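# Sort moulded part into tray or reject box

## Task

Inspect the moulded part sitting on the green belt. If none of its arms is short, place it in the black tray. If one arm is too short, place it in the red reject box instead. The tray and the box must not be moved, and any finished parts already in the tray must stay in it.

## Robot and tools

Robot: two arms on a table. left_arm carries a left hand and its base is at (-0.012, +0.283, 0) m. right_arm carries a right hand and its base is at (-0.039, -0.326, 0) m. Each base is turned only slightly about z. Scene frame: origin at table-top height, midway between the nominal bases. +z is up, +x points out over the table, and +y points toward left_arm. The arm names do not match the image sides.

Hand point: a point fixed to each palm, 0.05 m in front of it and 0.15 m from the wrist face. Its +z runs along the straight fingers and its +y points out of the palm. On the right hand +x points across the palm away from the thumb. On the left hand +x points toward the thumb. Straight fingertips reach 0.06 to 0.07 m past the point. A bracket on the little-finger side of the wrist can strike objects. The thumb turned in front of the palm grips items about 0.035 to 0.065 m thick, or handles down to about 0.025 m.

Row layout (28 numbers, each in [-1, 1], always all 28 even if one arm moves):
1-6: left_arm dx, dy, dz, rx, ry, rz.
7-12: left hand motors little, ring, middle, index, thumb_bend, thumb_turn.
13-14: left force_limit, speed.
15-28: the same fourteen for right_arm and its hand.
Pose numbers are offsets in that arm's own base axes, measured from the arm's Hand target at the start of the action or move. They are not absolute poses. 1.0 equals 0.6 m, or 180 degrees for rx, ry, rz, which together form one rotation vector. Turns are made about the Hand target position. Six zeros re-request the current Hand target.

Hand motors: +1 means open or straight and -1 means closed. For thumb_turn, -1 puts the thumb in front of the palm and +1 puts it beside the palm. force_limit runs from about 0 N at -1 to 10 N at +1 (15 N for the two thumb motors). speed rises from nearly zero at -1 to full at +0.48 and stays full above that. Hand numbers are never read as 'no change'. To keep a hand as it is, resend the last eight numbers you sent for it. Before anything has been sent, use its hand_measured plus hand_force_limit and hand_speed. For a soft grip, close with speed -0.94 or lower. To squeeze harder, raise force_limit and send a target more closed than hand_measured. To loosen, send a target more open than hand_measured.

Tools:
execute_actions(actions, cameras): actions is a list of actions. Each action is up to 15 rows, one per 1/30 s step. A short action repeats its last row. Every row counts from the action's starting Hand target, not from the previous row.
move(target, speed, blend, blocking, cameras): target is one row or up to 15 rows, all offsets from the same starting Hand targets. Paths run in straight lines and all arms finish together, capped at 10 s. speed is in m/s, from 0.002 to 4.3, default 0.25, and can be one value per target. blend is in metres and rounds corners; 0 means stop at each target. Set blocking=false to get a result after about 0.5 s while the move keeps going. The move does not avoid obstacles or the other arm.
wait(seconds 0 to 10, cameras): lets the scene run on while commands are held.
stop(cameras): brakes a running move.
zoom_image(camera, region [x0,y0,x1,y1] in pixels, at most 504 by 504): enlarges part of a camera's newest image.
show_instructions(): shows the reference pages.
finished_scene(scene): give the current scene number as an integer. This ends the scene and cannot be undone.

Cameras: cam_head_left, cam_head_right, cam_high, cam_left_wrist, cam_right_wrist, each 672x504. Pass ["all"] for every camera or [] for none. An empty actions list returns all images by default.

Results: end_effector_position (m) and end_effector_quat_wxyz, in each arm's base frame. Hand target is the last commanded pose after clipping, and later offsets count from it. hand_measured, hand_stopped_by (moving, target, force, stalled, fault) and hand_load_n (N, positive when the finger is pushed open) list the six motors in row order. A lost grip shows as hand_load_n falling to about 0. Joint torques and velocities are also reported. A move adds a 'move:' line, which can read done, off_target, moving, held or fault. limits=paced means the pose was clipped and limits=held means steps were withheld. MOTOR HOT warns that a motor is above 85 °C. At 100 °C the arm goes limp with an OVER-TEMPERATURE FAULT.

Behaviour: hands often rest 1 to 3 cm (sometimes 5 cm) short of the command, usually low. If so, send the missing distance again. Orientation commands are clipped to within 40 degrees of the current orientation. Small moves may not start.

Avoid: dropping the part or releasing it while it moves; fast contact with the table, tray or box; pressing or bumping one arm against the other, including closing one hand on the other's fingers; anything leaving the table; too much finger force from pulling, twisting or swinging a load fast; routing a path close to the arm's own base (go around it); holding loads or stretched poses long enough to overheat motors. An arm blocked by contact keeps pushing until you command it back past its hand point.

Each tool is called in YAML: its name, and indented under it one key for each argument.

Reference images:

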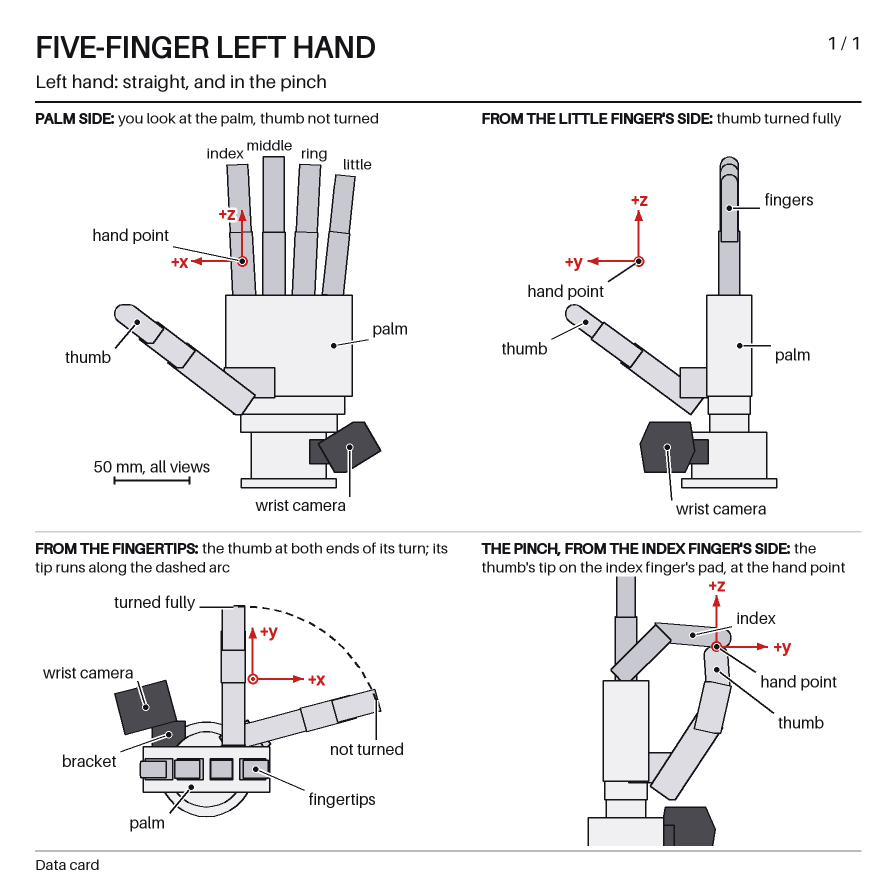

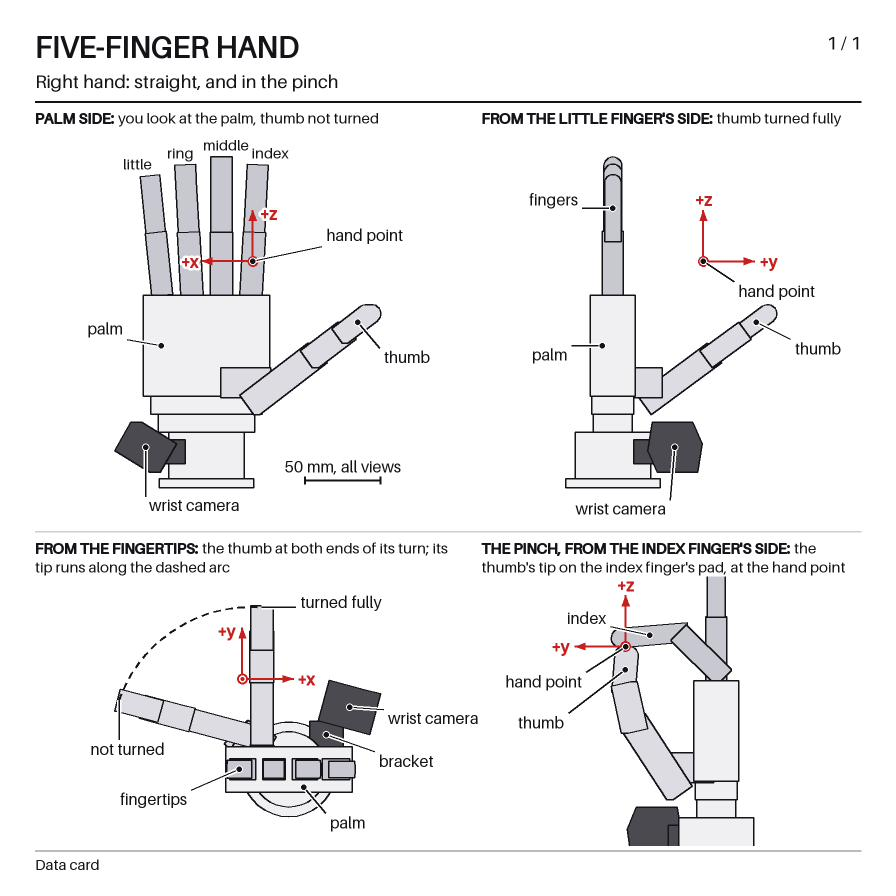

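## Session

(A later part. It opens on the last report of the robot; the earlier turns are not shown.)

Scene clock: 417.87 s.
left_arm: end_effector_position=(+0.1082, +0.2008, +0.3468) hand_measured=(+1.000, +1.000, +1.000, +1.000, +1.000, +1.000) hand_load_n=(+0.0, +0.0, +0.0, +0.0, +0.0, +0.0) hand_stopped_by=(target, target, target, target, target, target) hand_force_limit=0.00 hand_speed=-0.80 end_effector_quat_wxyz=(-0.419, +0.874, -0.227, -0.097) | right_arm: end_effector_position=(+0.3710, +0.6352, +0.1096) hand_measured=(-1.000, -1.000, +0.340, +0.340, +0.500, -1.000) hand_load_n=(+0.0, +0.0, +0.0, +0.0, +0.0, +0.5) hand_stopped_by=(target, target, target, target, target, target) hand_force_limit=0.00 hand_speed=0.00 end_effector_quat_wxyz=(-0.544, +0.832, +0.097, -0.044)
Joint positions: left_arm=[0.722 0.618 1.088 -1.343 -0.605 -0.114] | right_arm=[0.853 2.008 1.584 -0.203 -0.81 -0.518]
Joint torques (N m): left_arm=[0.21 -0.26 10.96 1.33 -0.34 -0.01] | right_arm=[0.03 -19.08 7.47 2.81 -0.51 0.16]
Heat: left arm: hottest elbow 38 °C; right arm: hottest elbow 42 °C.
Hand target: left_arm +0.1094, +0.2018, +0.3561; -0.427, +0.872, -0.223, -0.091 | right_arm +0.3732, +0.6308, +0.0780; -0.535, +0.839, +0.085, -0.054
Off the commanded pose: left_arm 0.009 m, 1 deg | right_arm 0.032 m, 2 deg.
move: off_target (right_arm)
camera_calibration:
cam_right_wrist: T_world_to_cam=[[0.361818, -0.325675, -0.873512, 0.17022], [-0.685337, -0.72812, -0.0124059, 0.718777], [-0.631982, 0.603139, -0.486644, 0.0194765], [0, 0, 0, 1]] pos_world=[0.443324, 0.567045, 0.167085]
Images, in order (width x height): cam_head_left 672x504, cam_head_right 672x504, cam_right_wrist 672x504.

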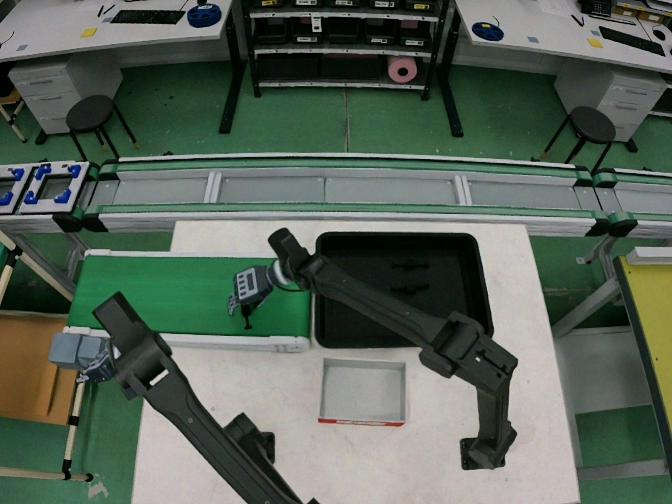

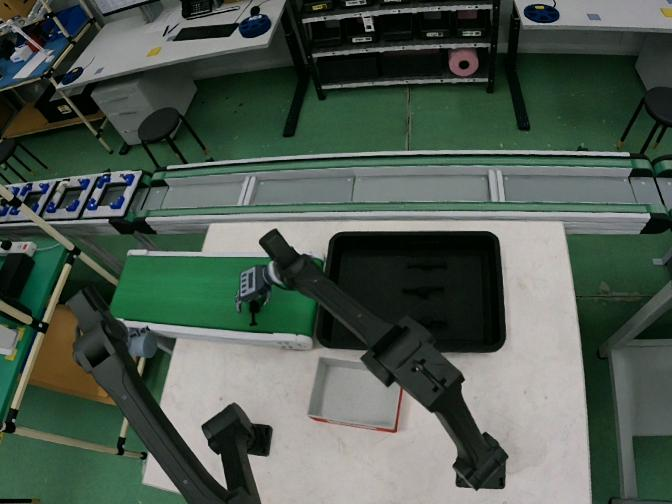

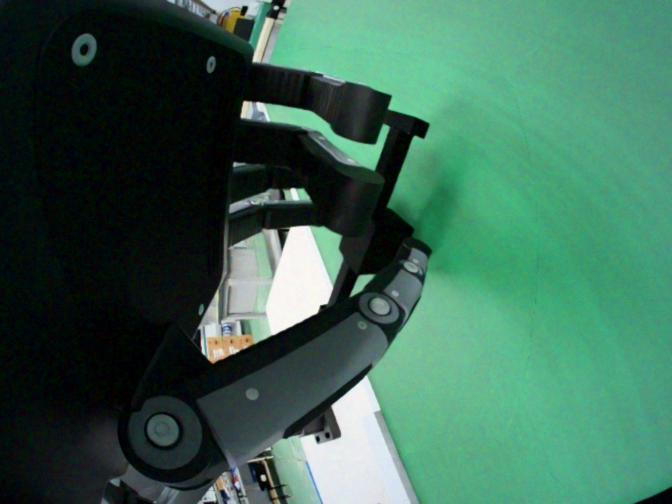

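move:
  target: [0,0,0,0,0,0,1,1,1,1,1,1,0,-0.8,0,0,0.005,0,0,0,-1,-1,-0.3,-0.3,-0.2,-1,-0.4,-0.7]
  speed: 0.05
  cameras: ["cam_head_left","cam_head_right","cam_right_wrist"]

zoom_image:
  camera: "cam_head_left"
  region: [210, 260, 290, 340]

zoom_image:
  camera: "cam_right_wrist"
  region: [320, 120, 540, 340]

Scene clock: 446.40 s.
left_arm: end_effector_position=(+0.1082, +0.2008, +0.3468) hand_measured=(+1.000, +1.000, +1.000, +1.000, +1.000, +1.000) hand_load_n=(+0.0, +0.0, +0.0, +0.0, +0.0, -0.5) hand_stopped_by=(target, target, target, target, target, target) hand_force_limit=0.00 hand_speed=-0.80 end_effector_quat_wxyz=(-0.419, +0.874, -0.227, -0.097) | right_arm: end_effector_position=(+0.3708, +0.6352, +0.1097) hand_measured=(-1.000, -1.000, -0.016, -0.042, +0.320, -1.000) hand_load_n=(+0.0, +0.0, +3.5, +8.0, +8.0, -3.5) hand_stopped_by=(target, target, force, force, force, target) hand_force_limit=-0.40 hand_speed=-0.70 end_effector_quat_wxyz=(-0.544, +0.832, +0.097, -0.044)
Joint positions: left_arm=[0.722 0.618 1.088 -1.343 -0.605 -0.114] | right_arm=[0.853 2.008 1.584 -0.203 -0.811 -0.518]
Joint torques (N m): left_arm=[0.09 -0.15 10.92 1.26 -0.32 -0.02] | right_arm=[-0.73 -19.25 7.75 2.63 -0.49 0.16]
Heat: left arm: hottest elbow 39 °C; right arm: hottest elbow 40 °C.
Hand target: left_arm +0.1094, +0.2018, +0.3561; -0.427, +0.872, -0.223, -0.091 | right_arm +0.3732, +0.6308, +0.0810; -0.534, +0.839, +0.085, -0.054
Off the commanded pose: left_arm 0.009 m, 1 deg | right_arm 0.029 m, 2 deg.
move: off_target (right_arm)
camera_calibration:
cam_right_wrist: T_world_to_cam=[[0.361706, -0.324915, -0.873841, 0.169963], [-0.684646, -0.72877, -0.0124195, 0.718845], [-0.632794, 0.602765, -0.486052, 0.0198258], [0, 0, 0, 1]] pos_world=[0.443223, 0.567146, 0.167085]
Images, in order (width x height): cam_head_left 672x504, cam_head_right 672x504, cam_right_wrist 672x504.

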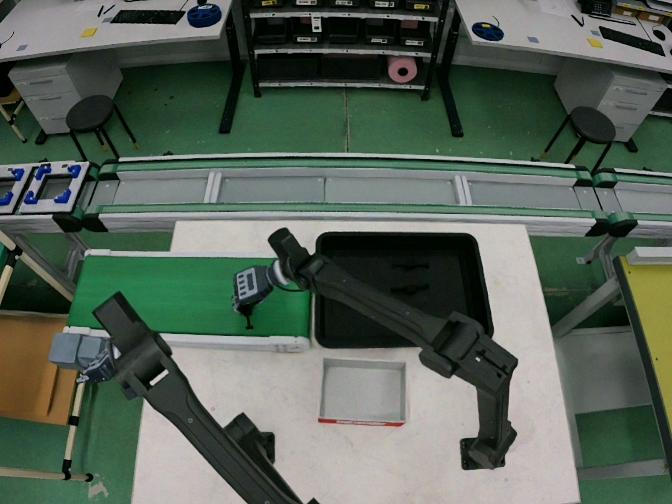

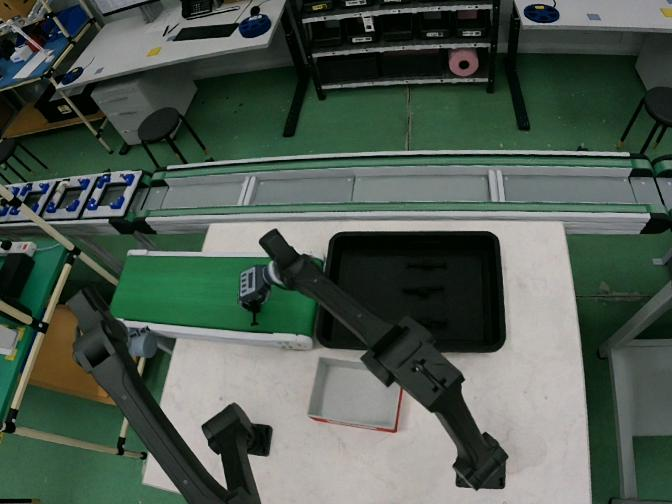

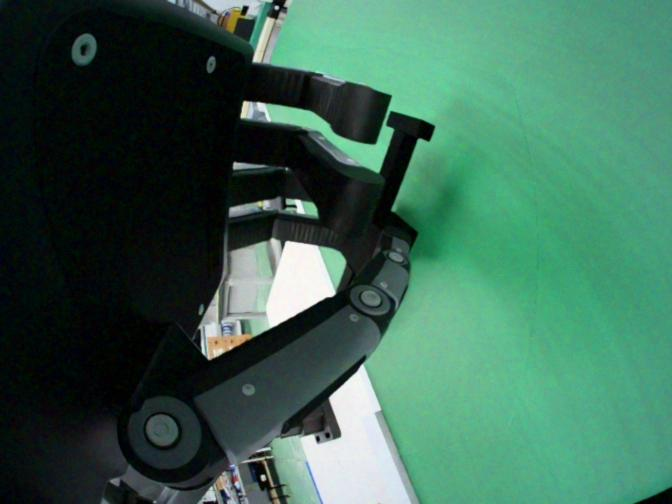

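Scaled by 6.300 from the camera's 672x504 image, which has a finer 960x720 frame.

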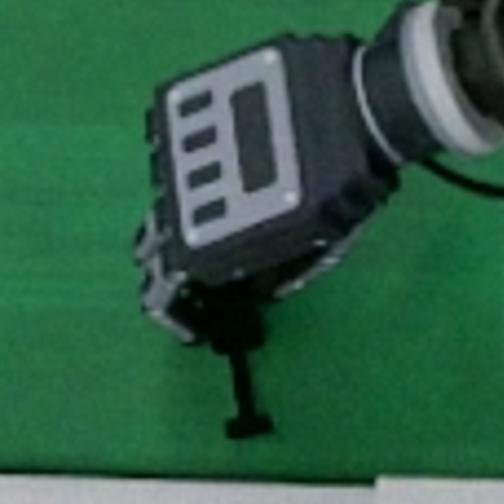

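Scaled by 2.291 from the camera's 672x504 image, which has a finer 960x720 frame.

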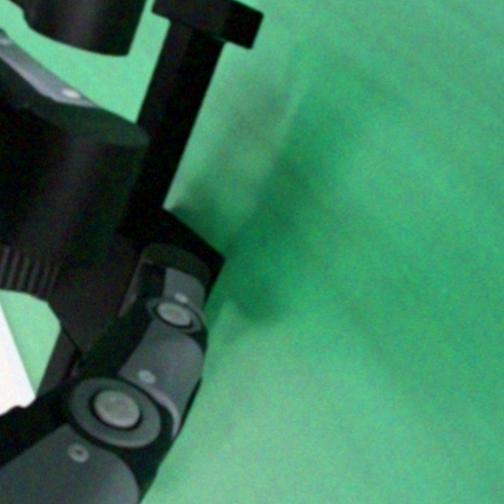

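move:
  target: [0,0,0,0,0,0,1,1,1,1,1,1,0,-0.8,0,0,0.15,0,0,0,-1,-1,-0.3,-0.3,-0.2,-1,-0.4,-0.7]
  speed: 0.1
  cameras: ["cam_head_left","cam_head_right","cam_right_wrist"]

zoom_image:
  camera: "cam_head_left"
  region: [210, 250, 290, 330]

zoom_image:
  camera: "cam_right_wrist"
  region: [320, 80, 540, 300]

Scene clock: 455.17 s.
left_arm: end_effector_position=(+0.1082, +0.2008, +0.3468) hand_measured=(+1.000, +1.000, +1.000, +1.000, +1.000, +1.000) hand_load_n=(+0.0, +0.0, +0.0, +0.0, +0.0, +0.0) hand_stopped_by=(target, target, target, target, target, target) hand_force_limit=0.00 hand_speed=-0.80 end_effector_quat_wxyz=(-0.419, +0.874, -0.227, -0.097) | right_arm: end_effector_position=(+0.3599, +0.6229, +0.1447) hand_measured=(-1.000, -1.000, -0.016, -0.042, +0.320, -1.000) hand_load_n=(+0.0, +0.0, +3.5, +8.0, +9.0, -3.5) hand_stopped_by=(target, target, force, force, force, target) hand_force_limit=-0.40 hand_speed=-0.70 end_effector_quat_wxyz=(-0.523, +0.846, +0.083, -0.068)
Joint positions: left_arm=[0.722 0.618 1.088 -1.343 -0.605 -0.114] | right_arm=[0.853 1.958 1.628 -0.371 -0.812 -0.518]
Joint torques (N m): left_arm=[0.21 -0.26 10.89 1.42 -0.32 -0.01] | right_arm=[-0.97 -22.07 13.61 1.48 -0.51 0.16]
Heat: left arm: hottest elbow 39 °C; right arm: hottest elbow 40 °C.
Hand target: left_arm +0.1094, +0.2018, +0.3561; -0.427, +0.872, -0.223, -0.091 | right_arm +0.3730, +0.6309, +0.1711; -0.535, +0.839, +0.085, -0.054
Off the commanded pose: left_arm 0.009 m, 1 deg | right_arm 0.030 m, 2 deg.
move: off_target (right_arm)
camera_calibration:
cam_right_wrist: T_world_to_cam=[[0.319081, -0.372936, -0.871267, 0.245352], [-0.682825, -0.727985, 0.0615377, 0.69097], [-0.657219, 0.575288, -0.486936, 0.0633487], [0, 0, 0, 1]] pos_world=[0.435159, 0.558073, 0.202093]
Images, in order (width x height): cam_head_left 672x504, cam_head_right 672x504, cam_right_wrist 672x504.

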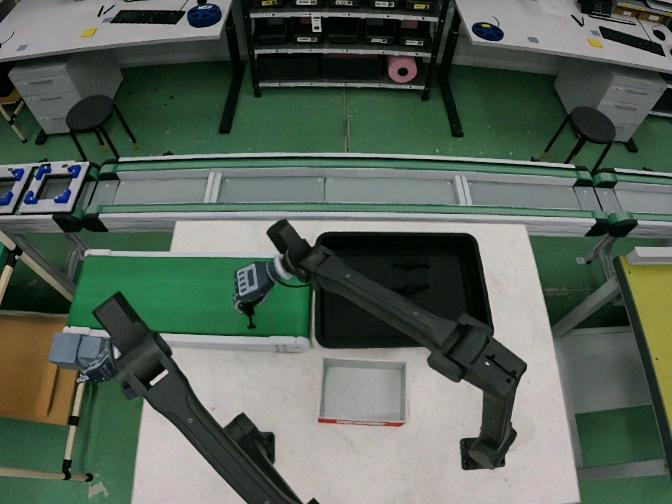

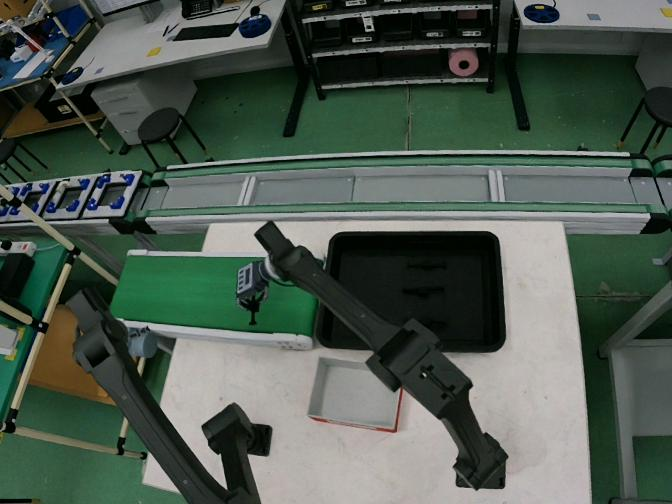

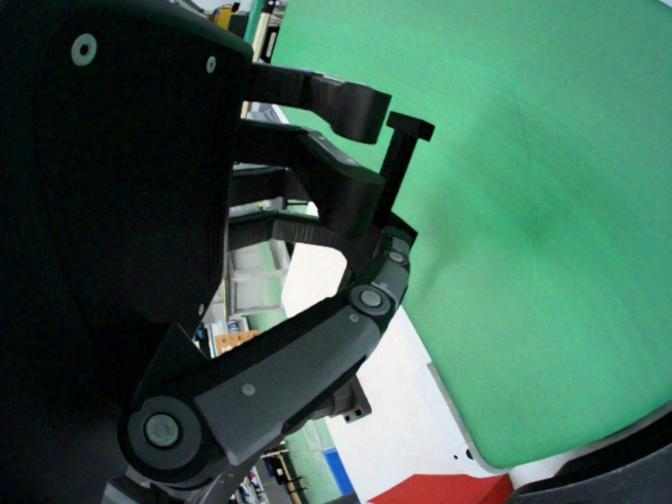

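Scaled by 6.300 from the camera's 672x504 image, which has a finer 960x720 frame.

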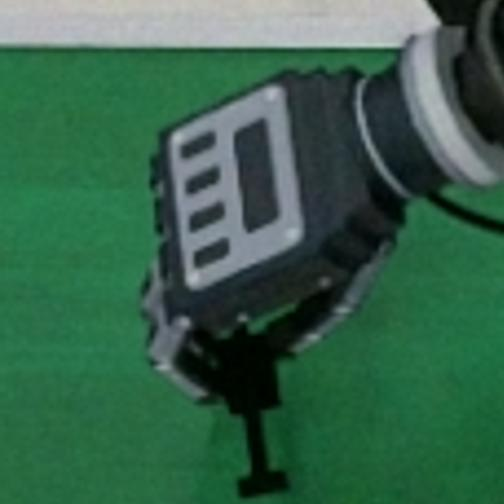

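Scaled by 2.291 from the camera's 672x504 image, which has a finer 960x720 frame.

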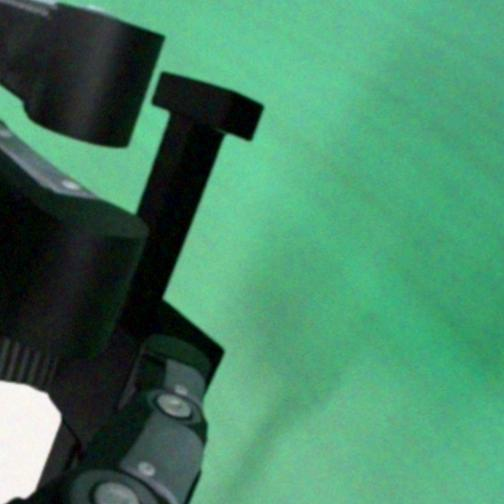

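move:
  target:
    - [0,0,0,0,0,0,1,1,1,1,1,1,0,-0.8,0,0,0.115,0,0,0,-1,-1,-0.3,-0.3,-0.2,-1,-0.4,-0.7]
    - [0,0,0,0,0,0,1,1,1,1,1,1,0,-0.8,0.1328,-0.530,0.115,0,0,-0.122,-1,-1,-0.3,-0.3,-0.2,-1,-0.4,-0.7]
  speed: 0.2
  blend: [0.03,0]
  cameras: ["cam_head_left","cam_head_right","cam_high","cam_right_wrist"]

Scene clock: 488.30 s.
left_arm: end_effector_position=(+0.1082, +0.2008, +0.3468) hand_measured=(+1.000, +1.000, +1.000, +1.000, +1.000, +1.000) hand_load_n=(+0.5, +0.0, +0.0, +0.0, +0.0, +0.0) hand_stopped_by=(target, target, target, target, target, target) hand_force_limit=0.00 hand_speed=-0.80 end_effector_quat_wxyz=(-0.419, +0.874, -0.227, -0.097) | right_arm: end_effector_position=(+0.4627, +0.3125, +0.2437) hand_measured=(-1.000, -1.000, -0.016, -0.042, +0.320, -1.000) hand_load_n=(+0.0, +0.0, +3.5, +8.0, +8.5, -3.5) hand_stopped_by=(target, target, force, force, force, target) hand_force_limit=-0.40 hand_speed=-0.70 end_effector_quat_wxyz=(-0.538, +0.837, -0.078, +0.056)
Joint positions: left_arm=[0.722 0.618 1.088 -1.343 -0.605 -0.114] | right_arm=[0.33 1.496 1.274 -0.514 -0.905 -0.63]
Joint torques (N m): left_arm=[0.56 -0.26 10.84 1.26 -0.34 -0.01] | right_arm=[0.73 -14.56 8.03 1.28 -0.63 0.06]
Heat: left arm: hottest elbow 39 °C; right arm: hottest elbow 46 °C.
Hand target: left_arm +0.1094, +0.2018, +0.3561; -0.427, +0.872, -0.223, -0.091 | right_arm +0.4527, +0.3129, +0.2401; -0.535, +0.840, -0.076, +0.049
Off the commanded pose: left_arm 0.009 m, 1 deg | right_arm 0.011 m, 1 deg.
move: off_target (right_arm)
camera_calibration:
cam_right_wrist: T_world_to_cam=[[0.184624, -0.447255, -0.875144, 0.269451], [-0.91599, -0.401031, 0.0117116, 0.547001], [-0.356198, 0.79946, -0.483721, 0.147578], [0, 0, 0, 1]] pos_world=[0.503867, 0.221896, 0.300789]
Images, in order (width x height): cam_head_left 672x504, cam_head_right 672x504, cam_high 672x504, cam_right_wrist 672x504.

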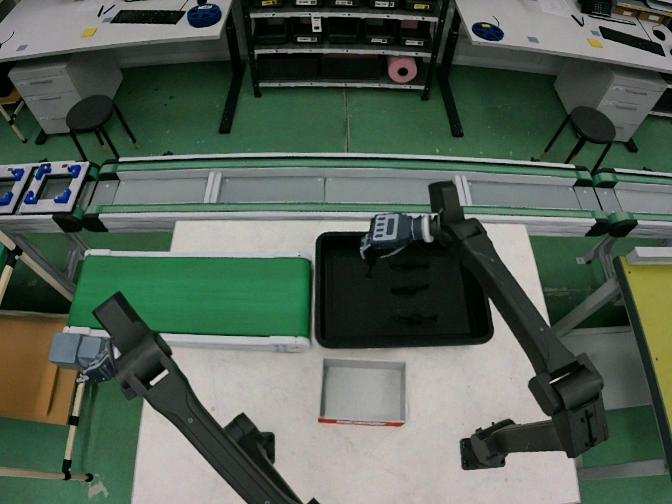

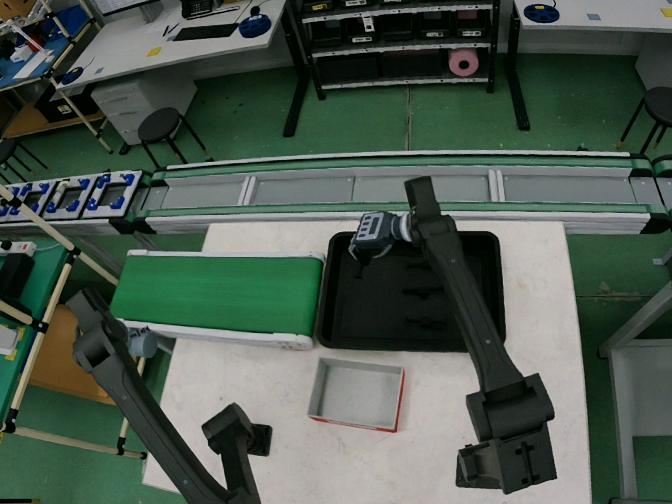

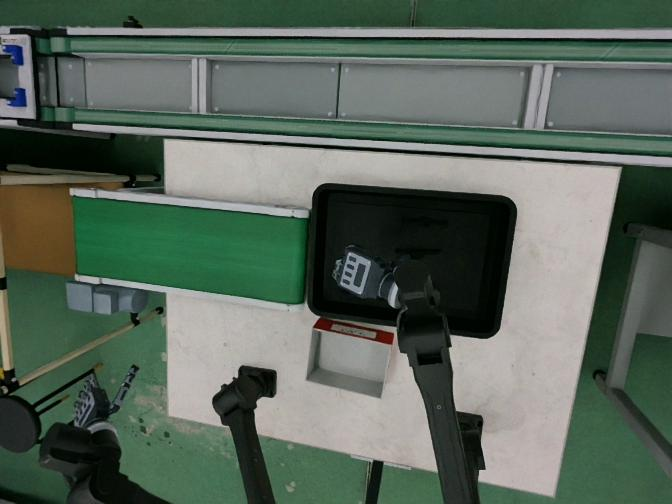

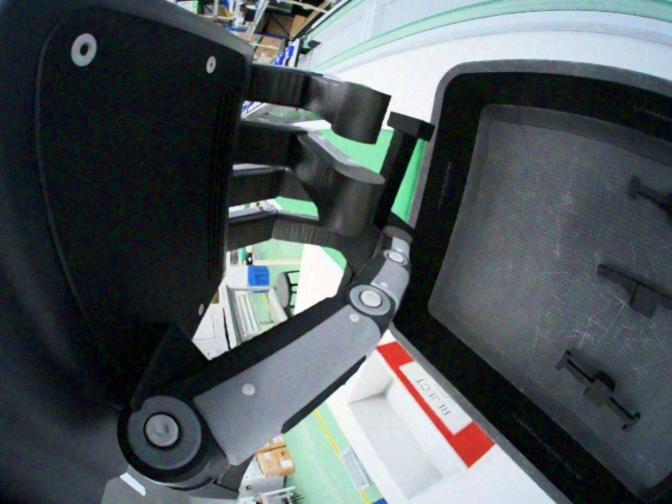

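move:
  target: [0,0,0,0,0,0,1,1,1,1,1,1,0,-0.8,-0.013,0,-0.2,0,0,0,-1,-1,-0.3,-0.3,-0.2,-1,-0.4,-0.7]
  speed: 0.15
  cameras: ["cam_head_left","cam_head_right","cam_high","cam_right_wrist"]

zoom_image:
  camera: "cam_head_left"
  region: [310, 220, 450, 360]

zoom_image:
  camera: "cam_head_right"
  region: [310, 220, 450, 360]

Scene clock: 500.00 s.
left_arm: end_effector_position=(+0.1082, +0.2008, +0.3468) hand_measured=(+1.000, +1.000, +1.000, +1.000, +1.000, +1.000) hand_load_n=(+0.0, +0.0, +0.0, +0.0, +0.0, +0.0) hand_stopped_by=(target, target, target, target, target, target) hand_force_limit=0.00 hand_speed=-0.80 end_effector_quat_wxyz=(-0.419, +0.874, -0.227, -0.097) | right_arm: end_effector_position=(+0.4472, +0.3096, +0.1299) hand_measured=(-1.000, -1.000, -0.016, -0.042, +0.320, -1.000) hand_load_n=(+0.0, +0.0, +3.5, +8.0, +8.5, -3.5) hand_stopped_by=(target, target, force, force, force, target) hand_force_limit=-0.40 hand_speed=-0.70 end_effector_quat_wxyz=(-0.536, +0.839, -0.078, +0.052)
Joint positions: left_arm=[0.722 0.618 1.088 -1.343 -0.605 -0.114] | right_arm=[0.335 1.574 1.046 -0.219 -0.904 -0.632]
Joint torques (N m): left_arm=[0.21 -0.32 10.95 1.29 -0.3 -0.02] | right_arm=[0.56 -12.86 7.51 2.62 -0.58 0.16]
Heat: left arm: hottest elbow 39 °C; right arm: hottest elbow 44 °C.
Hand target: left_arm +0.1094, +0.2018, +0.3561; -0.427, +0.872, -0.223, -0.091 | right_arm +0.4449, +0.3128, +0.1201; -0.535, +0.840, -0.076, +0.049
Off the commanded pose: left_arm 0.009 m, 1 deg | right_arm 0.011 m, 0 deg.
move: off_target (right_arm)
camera_calibration:
cam_right_wrist: T_world_to_cam=[[0.179637, -0.450131, -0.874707, 0.174514], [-0.913899, -0.405402, 0.0209367, 0.532152], [-0.364032, 0.795633, -0.484199, 0.0941402], [0, 0, 0, 1]] pos_world=[0.489254, 0.219388, 0.18709]
Images, in order (width x height): cam_head_left 672x504, cam_head_right 672x504, cam_high 672x504, cam_right_wrist 672x504.

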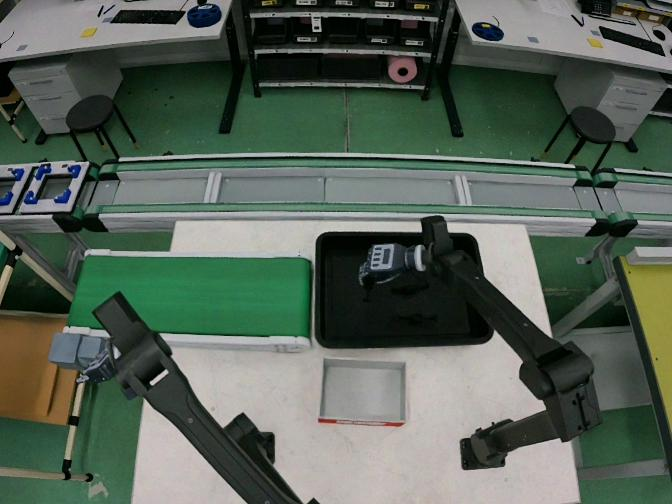

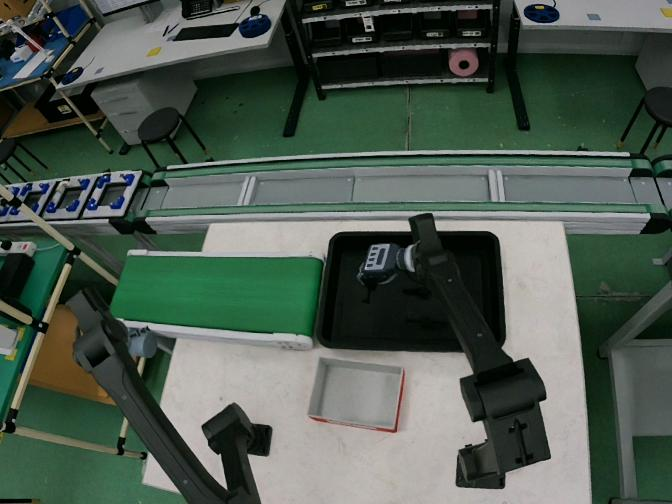

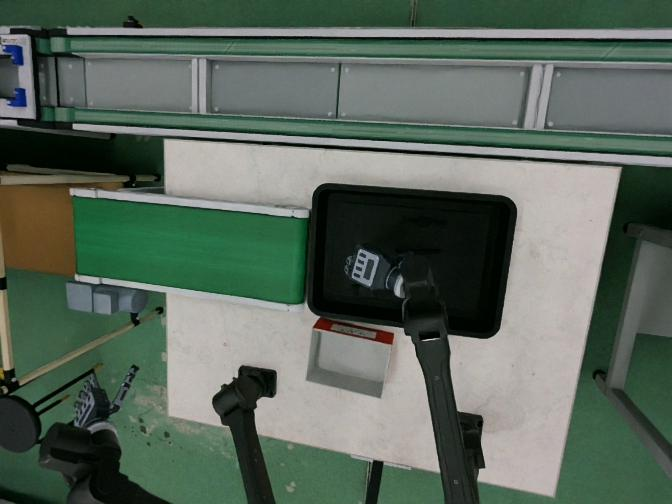

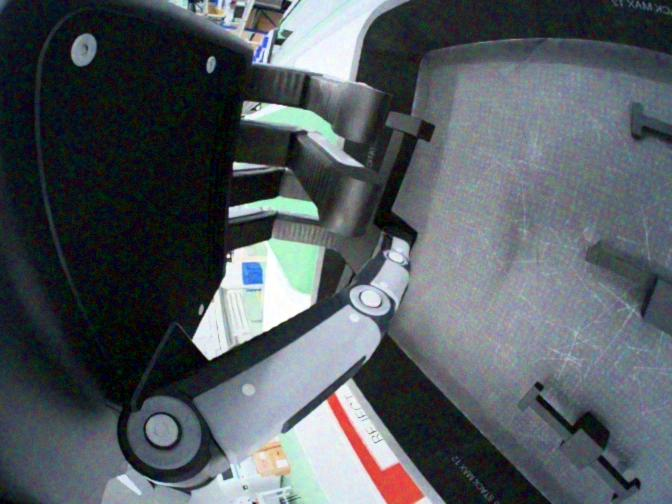

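Scaled by 3.600 from the camera's 672x504 image, which has a finer 960x720 frame.

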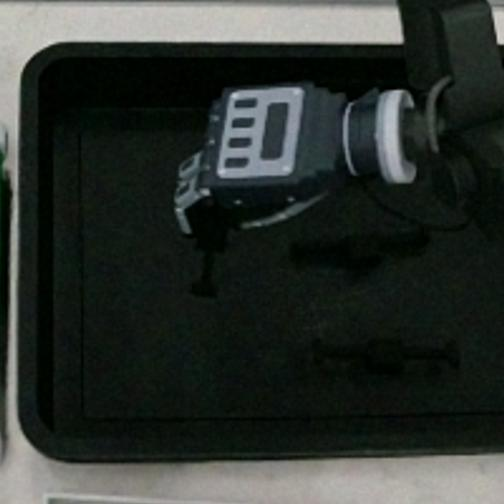

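Scaled by 3.600 from the camera's 672x504 image, which has a finer 960x720 frame.

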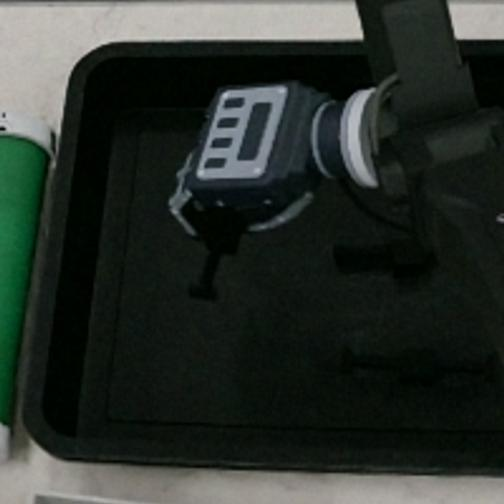

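move:
  target: [0,0,0,0,0,0,1,1,1,1,1,1,0,-0.8,0,0,-0.083,0,0,0,-1,-1,-0.3,-0.3,-0.2,-1,-0.4,-0.7]
  speed: 0.1
  cameras: ["cam_head_left","cam_right_wrist"]

zoom_image:
  camera: "cam_right_wrist"
  region: [340, 80, 560, 300]

Scene clock: 523.10 s.
left_arm: end_effector_position=(+0.1082, +0.2008, +0.3468) hand_measured=(+1.000, +1.000, +1.000, +1.000, +1.000, +1.000) hand_load_n=(+0.0, +0.0, +0.0, +0.0, +0.0, +0.0) hand_stopped_by=(target, target, target, target, target, target) hand_force_limit=0.00 hand_speed=-0.80 end_effector_quat_wxyz=(-0.419, +0.874, -0.227, -0.097) | right_arm: end_effector_position=(+0.4488, +0.3101, +0.0824) hand_measured=(-1.000, -1.000, -0.016, -0.042, +0.320, -1.000) hand_load_n=(+0.0, +0.0, +3.5, +8.0, +9.0, -3.0) hand_stopped_by=(target, target, force, force, force, target) hand_force_limit=-0.40 hand_speed=-0.70 end_effector_quat_wxyz=(-0.537, +0.838, -0.077, +0.054)
Joint positions: left_arm=[0.722 0.618 1.088 -1.343 -0.605 -0.114] | right_arm=[0.335 1.651 0.991 -0.082 -0.904 -0.632]
Joint torques (N m): left_arm=[0.44 -0.21 10.93 1.28 -0.33 0] | right_arm=[0.26 -12.75 6.75 2.82 -0.56 0.11]
Heat: left arm: hottest elbow 39 °C; right arm: hottest elbow 42 °C.
Hand target: left_arm +0.1094, +0.2018, +0.3561; -0.427, +0.872, -0.223, -0.091 | right_arm +0.4449, +0.3128, +0.0703; -0.535, +0.840, -0.076, +0.049
Off the commanded pose: left_arm 0.009 m, 1 deg | right_arm 0.013 m, 1 deg.
move: off_target (right_arm)
camera_calibration:
cam_right_wrist: T_world_to_cam=[[0.183684, -0.448711, -0.874596, 0.13058], [-0.913993, -0.405412, 0.0160383, 0.535327], [-0.361768, 0.796429, -0.484586, 0.0701005], [0, 0, 0, 1]] pos_world=[0.49066, 0.21979, 0.139589]
Images, in order (width x height): cam_head_left 672x504, cam_right_wrist 672x504.

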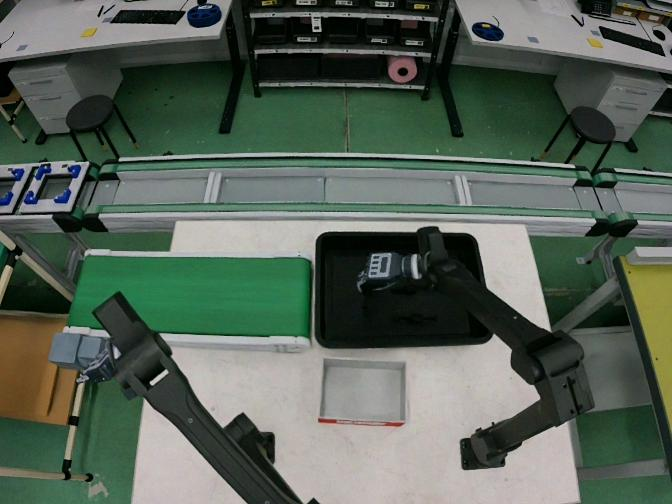

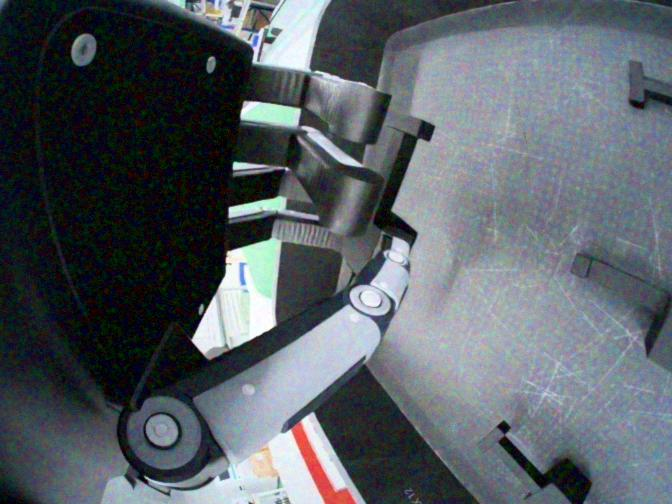

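Scaled by 2.291 from the camera's 672x504 image, which has a finer 960x720 frame.

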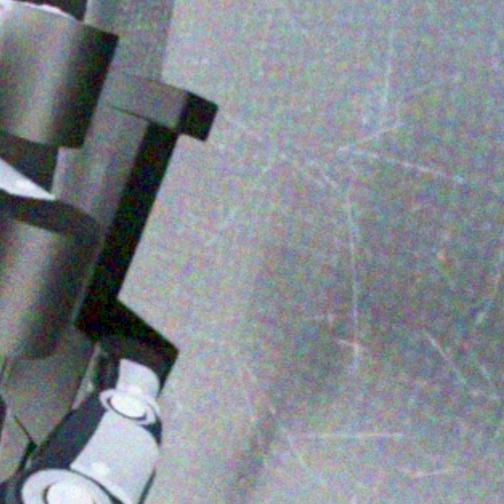

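move:
  target: [0,0,0,0,0,0,1,1,1,1,1,1,0,-0.8,0,0,-0.03,0,0,0,-1,-1,-0.3,-0.3,-0.2,-1,-0.4,-0.7]
  speed: 0.05
  cameras: ["cam_head_left","cam_right_wrist"]

zoom_image:
  camera: "cam_right_wrist"
  region: [340, 80, 560, 300]

Scene clock: 530.43 s.
left_arm: end_effector_position=(+0.1082, +0.2008, +0.3468) hand_measured=(+1.000, +1.000, +1.000, +1.000, +1.000, +1.000) hand_load_n=(+0.0, +0.0, +0.0, +0.0, +0.0, +0.0) hand_stopped_by=(target, target, target, target, target, target) hand_force_limit=0.00 hand_speed=-0.80 end_effector_quat_wxyz=(-0.419, +0.874, -0.227, -0.097) | right_arm: end_effector_position=(+0.4503, +0.3106, +0.0680) hand_measured=(-1.000, -1.000, -0.016, -0.042, +0.320, -1.000) hand_load_n=(+0.0, +0.0, +3.5, +8.0, +8.5, -3.5) hand_stopped_by=(target, target, force, force, force, target) hand_force_limit=-0.40 hand_speed=-0.70 end_effector_quat_wxyz=(-0.538, +0.838, -0.075, +0.056)
Joint positions: left_arm=[0.722 0.618 1.088 -1.343 -0.605 -0.114] | right_arm=[0.335 1.678 0.977 -0.034 -0.904 -0.632]
Joint torques (N m): left_arm=[0.09 -0.32 10.96 1.39 -0.31 -0.01] | right_arm=[0.5 -12.75 6.45 2.82 -0.55 0.14]
Heat: left arm: hottest elbow 39 °C; right arm: hottest elbow 40 °C.
Hand target: left_arm +0.1094, +0.2018, +0.3561; -0.427, +0.872, -0.223, -0.091 | right_arm +0.4448, +0.3128, +0.0522; -0.535, +0.840, -0.076, +0.048
Off the commanded pose: left_arm 0.009 m, 1 deg | right_arm 0.017 m, 1 deg.
move: off_target (right_arm)
camera_calibration:
cam_right_wrist: T_world_to_cam=[[0.189681, -0.446679, -0.874357, 0.114535], [-0.914086, -0.405425, 0.00881757, 0.537687], [-0.358425, 0.797564, -0.485204, 0.0613852], [0, 0, 0, 1]] pos_world=[0.491769, 0.220194, 0.125188]
Images, in order (width x height): cam_head_left 672x504, cam_right_wrist 672x504.

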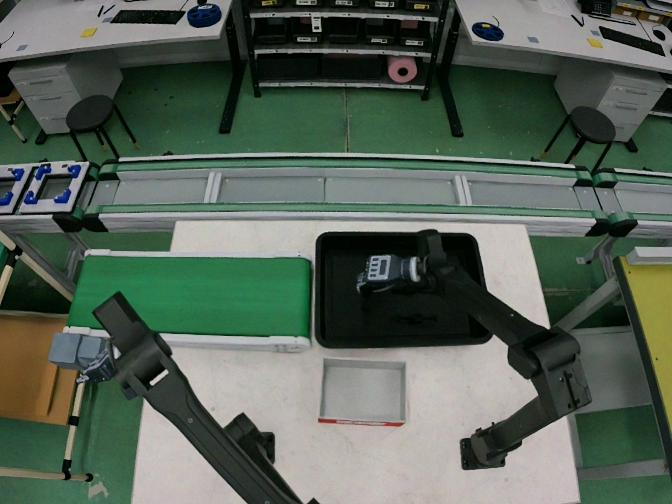

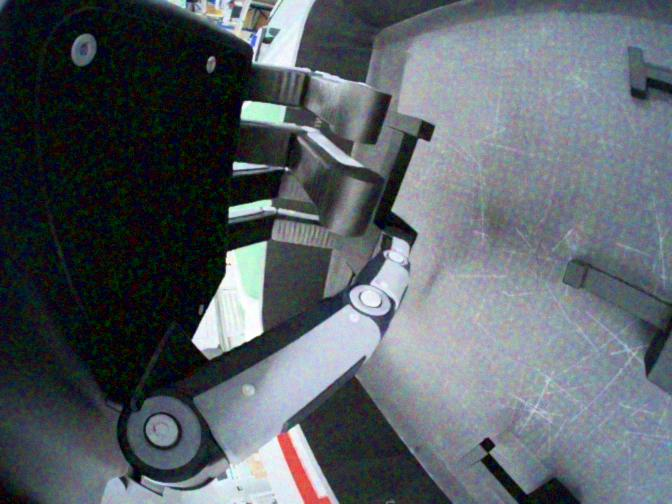

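Scaled by 2.291 from the camera's 672x504 image, which has a finer 960x720 frame.

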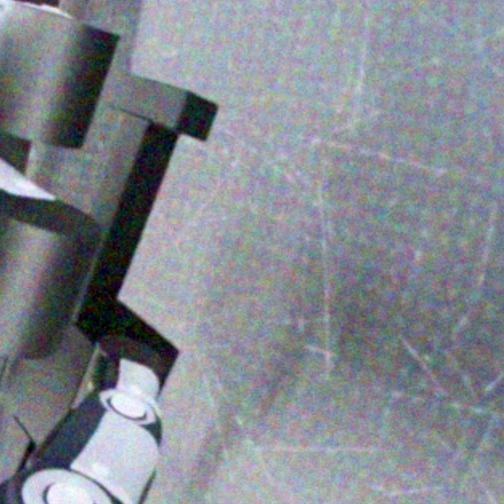

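move:
  target: [0,0,0,0,0,0,1,1,1,1,1,1,0,-0.8,0,0,-0.025,0,0,0,-1,-1,-0.3,-0.3,-0.2,-1,-0.4,-0.7]
  speed: 0.05
  cameras: ["cam_right_wrist"]

zoom_image:
  camera: "cam_right_wrist"
  region: [340, 80, 560, 300]

Scene clock: 537.00 s.
left_arm: end_effector_position=(+0.1082, +0.2008, +0.3468) hand_measured=(+1.000, +1.000, +1.000, +1.000, +1.000, +1.000) hand_load_n=(+0.0, +0.0, +0.0, +0.0, +0.0, +0.0) hand_stopped_by=(target, target, target, target, target, target) hand_force_limit=0.00 hand_speed=-0.80 end_effector_quat_wxyz=(-0.419, +0.874, -0.227, -0.097) | right_arm: end_effector_position=(+0.4509, +0.3108, +0.0532) hand_measured=(-1.000, -1.000, -0.016, -0.042, +0.320, -1.000) hand_load_n=(+0.0, +0.0, +3.5, +8.0, +8.5, -3.5) hand_stopped_by=(target, target, force, force, force, target) hand_force_limit=-0.40 hand_speed=-0.70 end_effector_quat_wxyz=(-0.538, +0.838, -0.075, +0.057)
Joint positions: left_arm=[0.722 0.618 1.088 -1.343 -0.605 -0.114] | right_arm=[0.335 1.707 0.966 0.008 -0.904 -0.632]
Joint torques (N m): left_arm=[0.32 -0.32 10.88 1.32 -0.33 -0.01] | right_arm=[0.67 -12.1 6.02 2.71 -0.56 0.12]
Heat: left arm: hottest elbow 39 °C; right arm: hottest elbow 40 °C.
Hand target: left_arm +0.1094, +0.2018, +0.3561; -0.427, +0.872, -0.223, -0.091 | right_arm +0.4449, +0.3128, +0.0372; -0.535, +0.840, -0.076, +0.048
Off the commanded pose: left_arm 0.009 m, 1 deg | right_arm 0.017 m, 1 deg.
move: off_target (right_arm)
camera_calibration:
cam_right_wrist: T_world_to_cam=[[0.19034, -0.446435, -0.874338, 0.101209], [-0.914086, -0.40544, 0.00802411, 0.538448], [-0.358074, 0.797693, -0.485251, 0.0540282], [0, 0, 0, 1]] pos_world=[0.49227, 0.220394, 0.110387]
Images, in order (width x height): cam_right_wrist 672x504.

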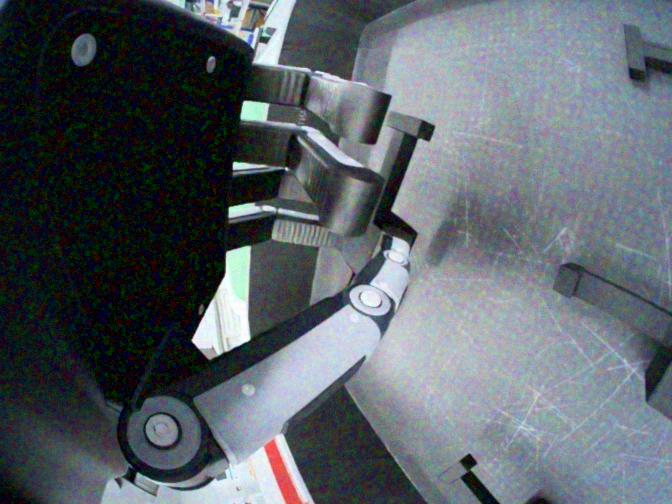

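Scaled by 2.291 from the camera's 672x504 image, which has a finer 960x720 frame.

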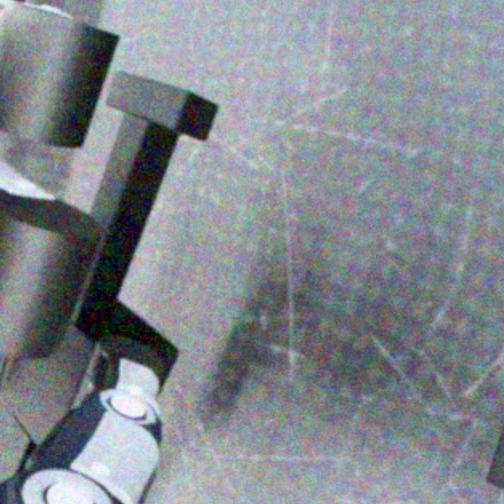

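move:
  target: [0,0,0,0,0,0,1,1,1,1,1,1,0,-0.8,0,0,-0.018,0,0,0,-1,-1,-0.3,-0.3,-0.2,-1,-0.4,-0.7]
  speed: 0.04
  cameras: ["cam_right_wrist"]

zoom_image:
  camera: "cam_right_wrist"
  region: [340, 80, 560, 300]

Scene clock: 544.33 s.
left_arm: end_effector_position=(+0.1082, +0.2008, +0.3468) hand_measured=(+1.000, +1.000, +1.000, +1.000, +1.000, +1.000) hand_load_n=(+0.0, +0.0, +0.0, +0.0, +0.0, +0.0) hand_stopped_by=(target, target, target, target, target, target) hand_force_limit=0.00 hand_speed=-0.80 end_effector_quat_wxyz=(-0.419, +0.874, -0.227, -0.097) | right_arm: end_effector_position=(+0.4513, +0.3110, +0.0432) hand_measured=(-1.000, -1.000, -0.016, -0.042, +0.320, -1.000) hand_load_n=(+0.0, +0.0, +3.5, +7.5, +8.5, -3.5) hand_stopped_by=(target, target, force, force, force, target) hand_force_limit=-0.40 hand_speed=-0.70 end_effector_quat_wxyz=(-0.539, +0.837, -0.075, +0.057)
Joint positions: left_arm=[0.722 0.618 1.088 -1.343 -0.605 -0.114] | right_arm=[0.335 1.727 0.958 0.037 -0.904 -0.632]
Joint torques (N m): left_arm=[0.09 -0.32 10.86 1.22 -0.33 -0.01] | right_arm=[0.73 -12.51 6.01 2.62 -0.53 0.12]
Heat: left arm: hottest elbow 39 °C; right arm: hottest elbow 39 °C.
Hand target: left_arm +0.1094, +0.2018, +0.3561; -0.427, +0.872, -0.223, -0.091 | right_arm +0.4448, +0.3128, +0.0265; -0.535, +0.840, -0.076, +0.048
Off the commanded pose: left_arm 0.009 m, 1 deg | right_arm 0.018 m, 1 deg.
move: off_target (right_arm)
camera_calibration:
cam_right_wrist: T_world_to_cam=[[0.191581, -0.445997, -0.87429, 0.0918272], [-0.914104, -0.405427, 0.00651218, 0.539002], [-0.357365, 0.797945, -0.48536, 0.0488579], [0, 0, 0, 1]] pos_world=[0.492572, 0.220495, 0.100487]
Images, in order (width x height): cam_right_wrist 672x504.

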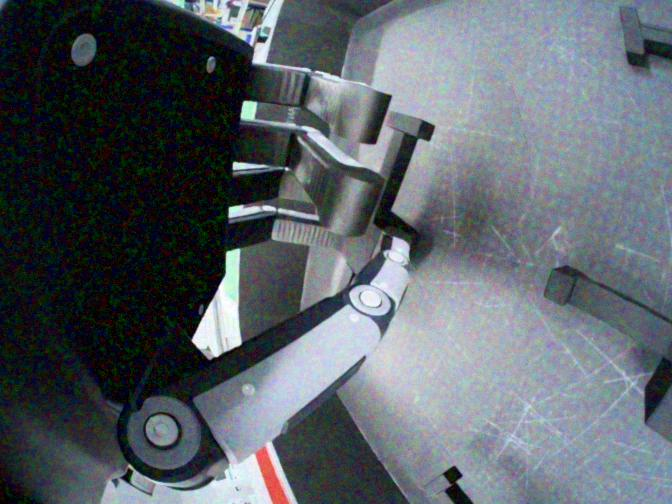

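Scaled by 2.291 from the camera's 672x504 image, which has a finer 960x720 frame.

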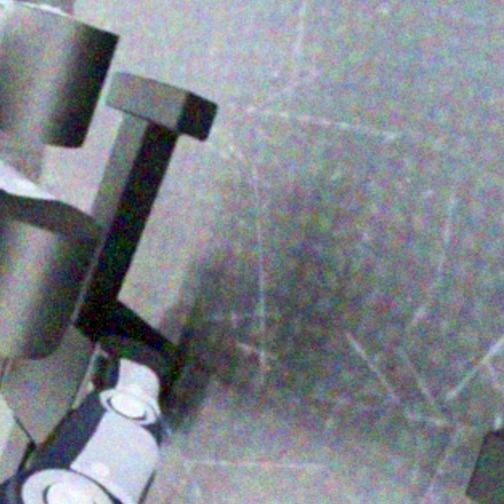

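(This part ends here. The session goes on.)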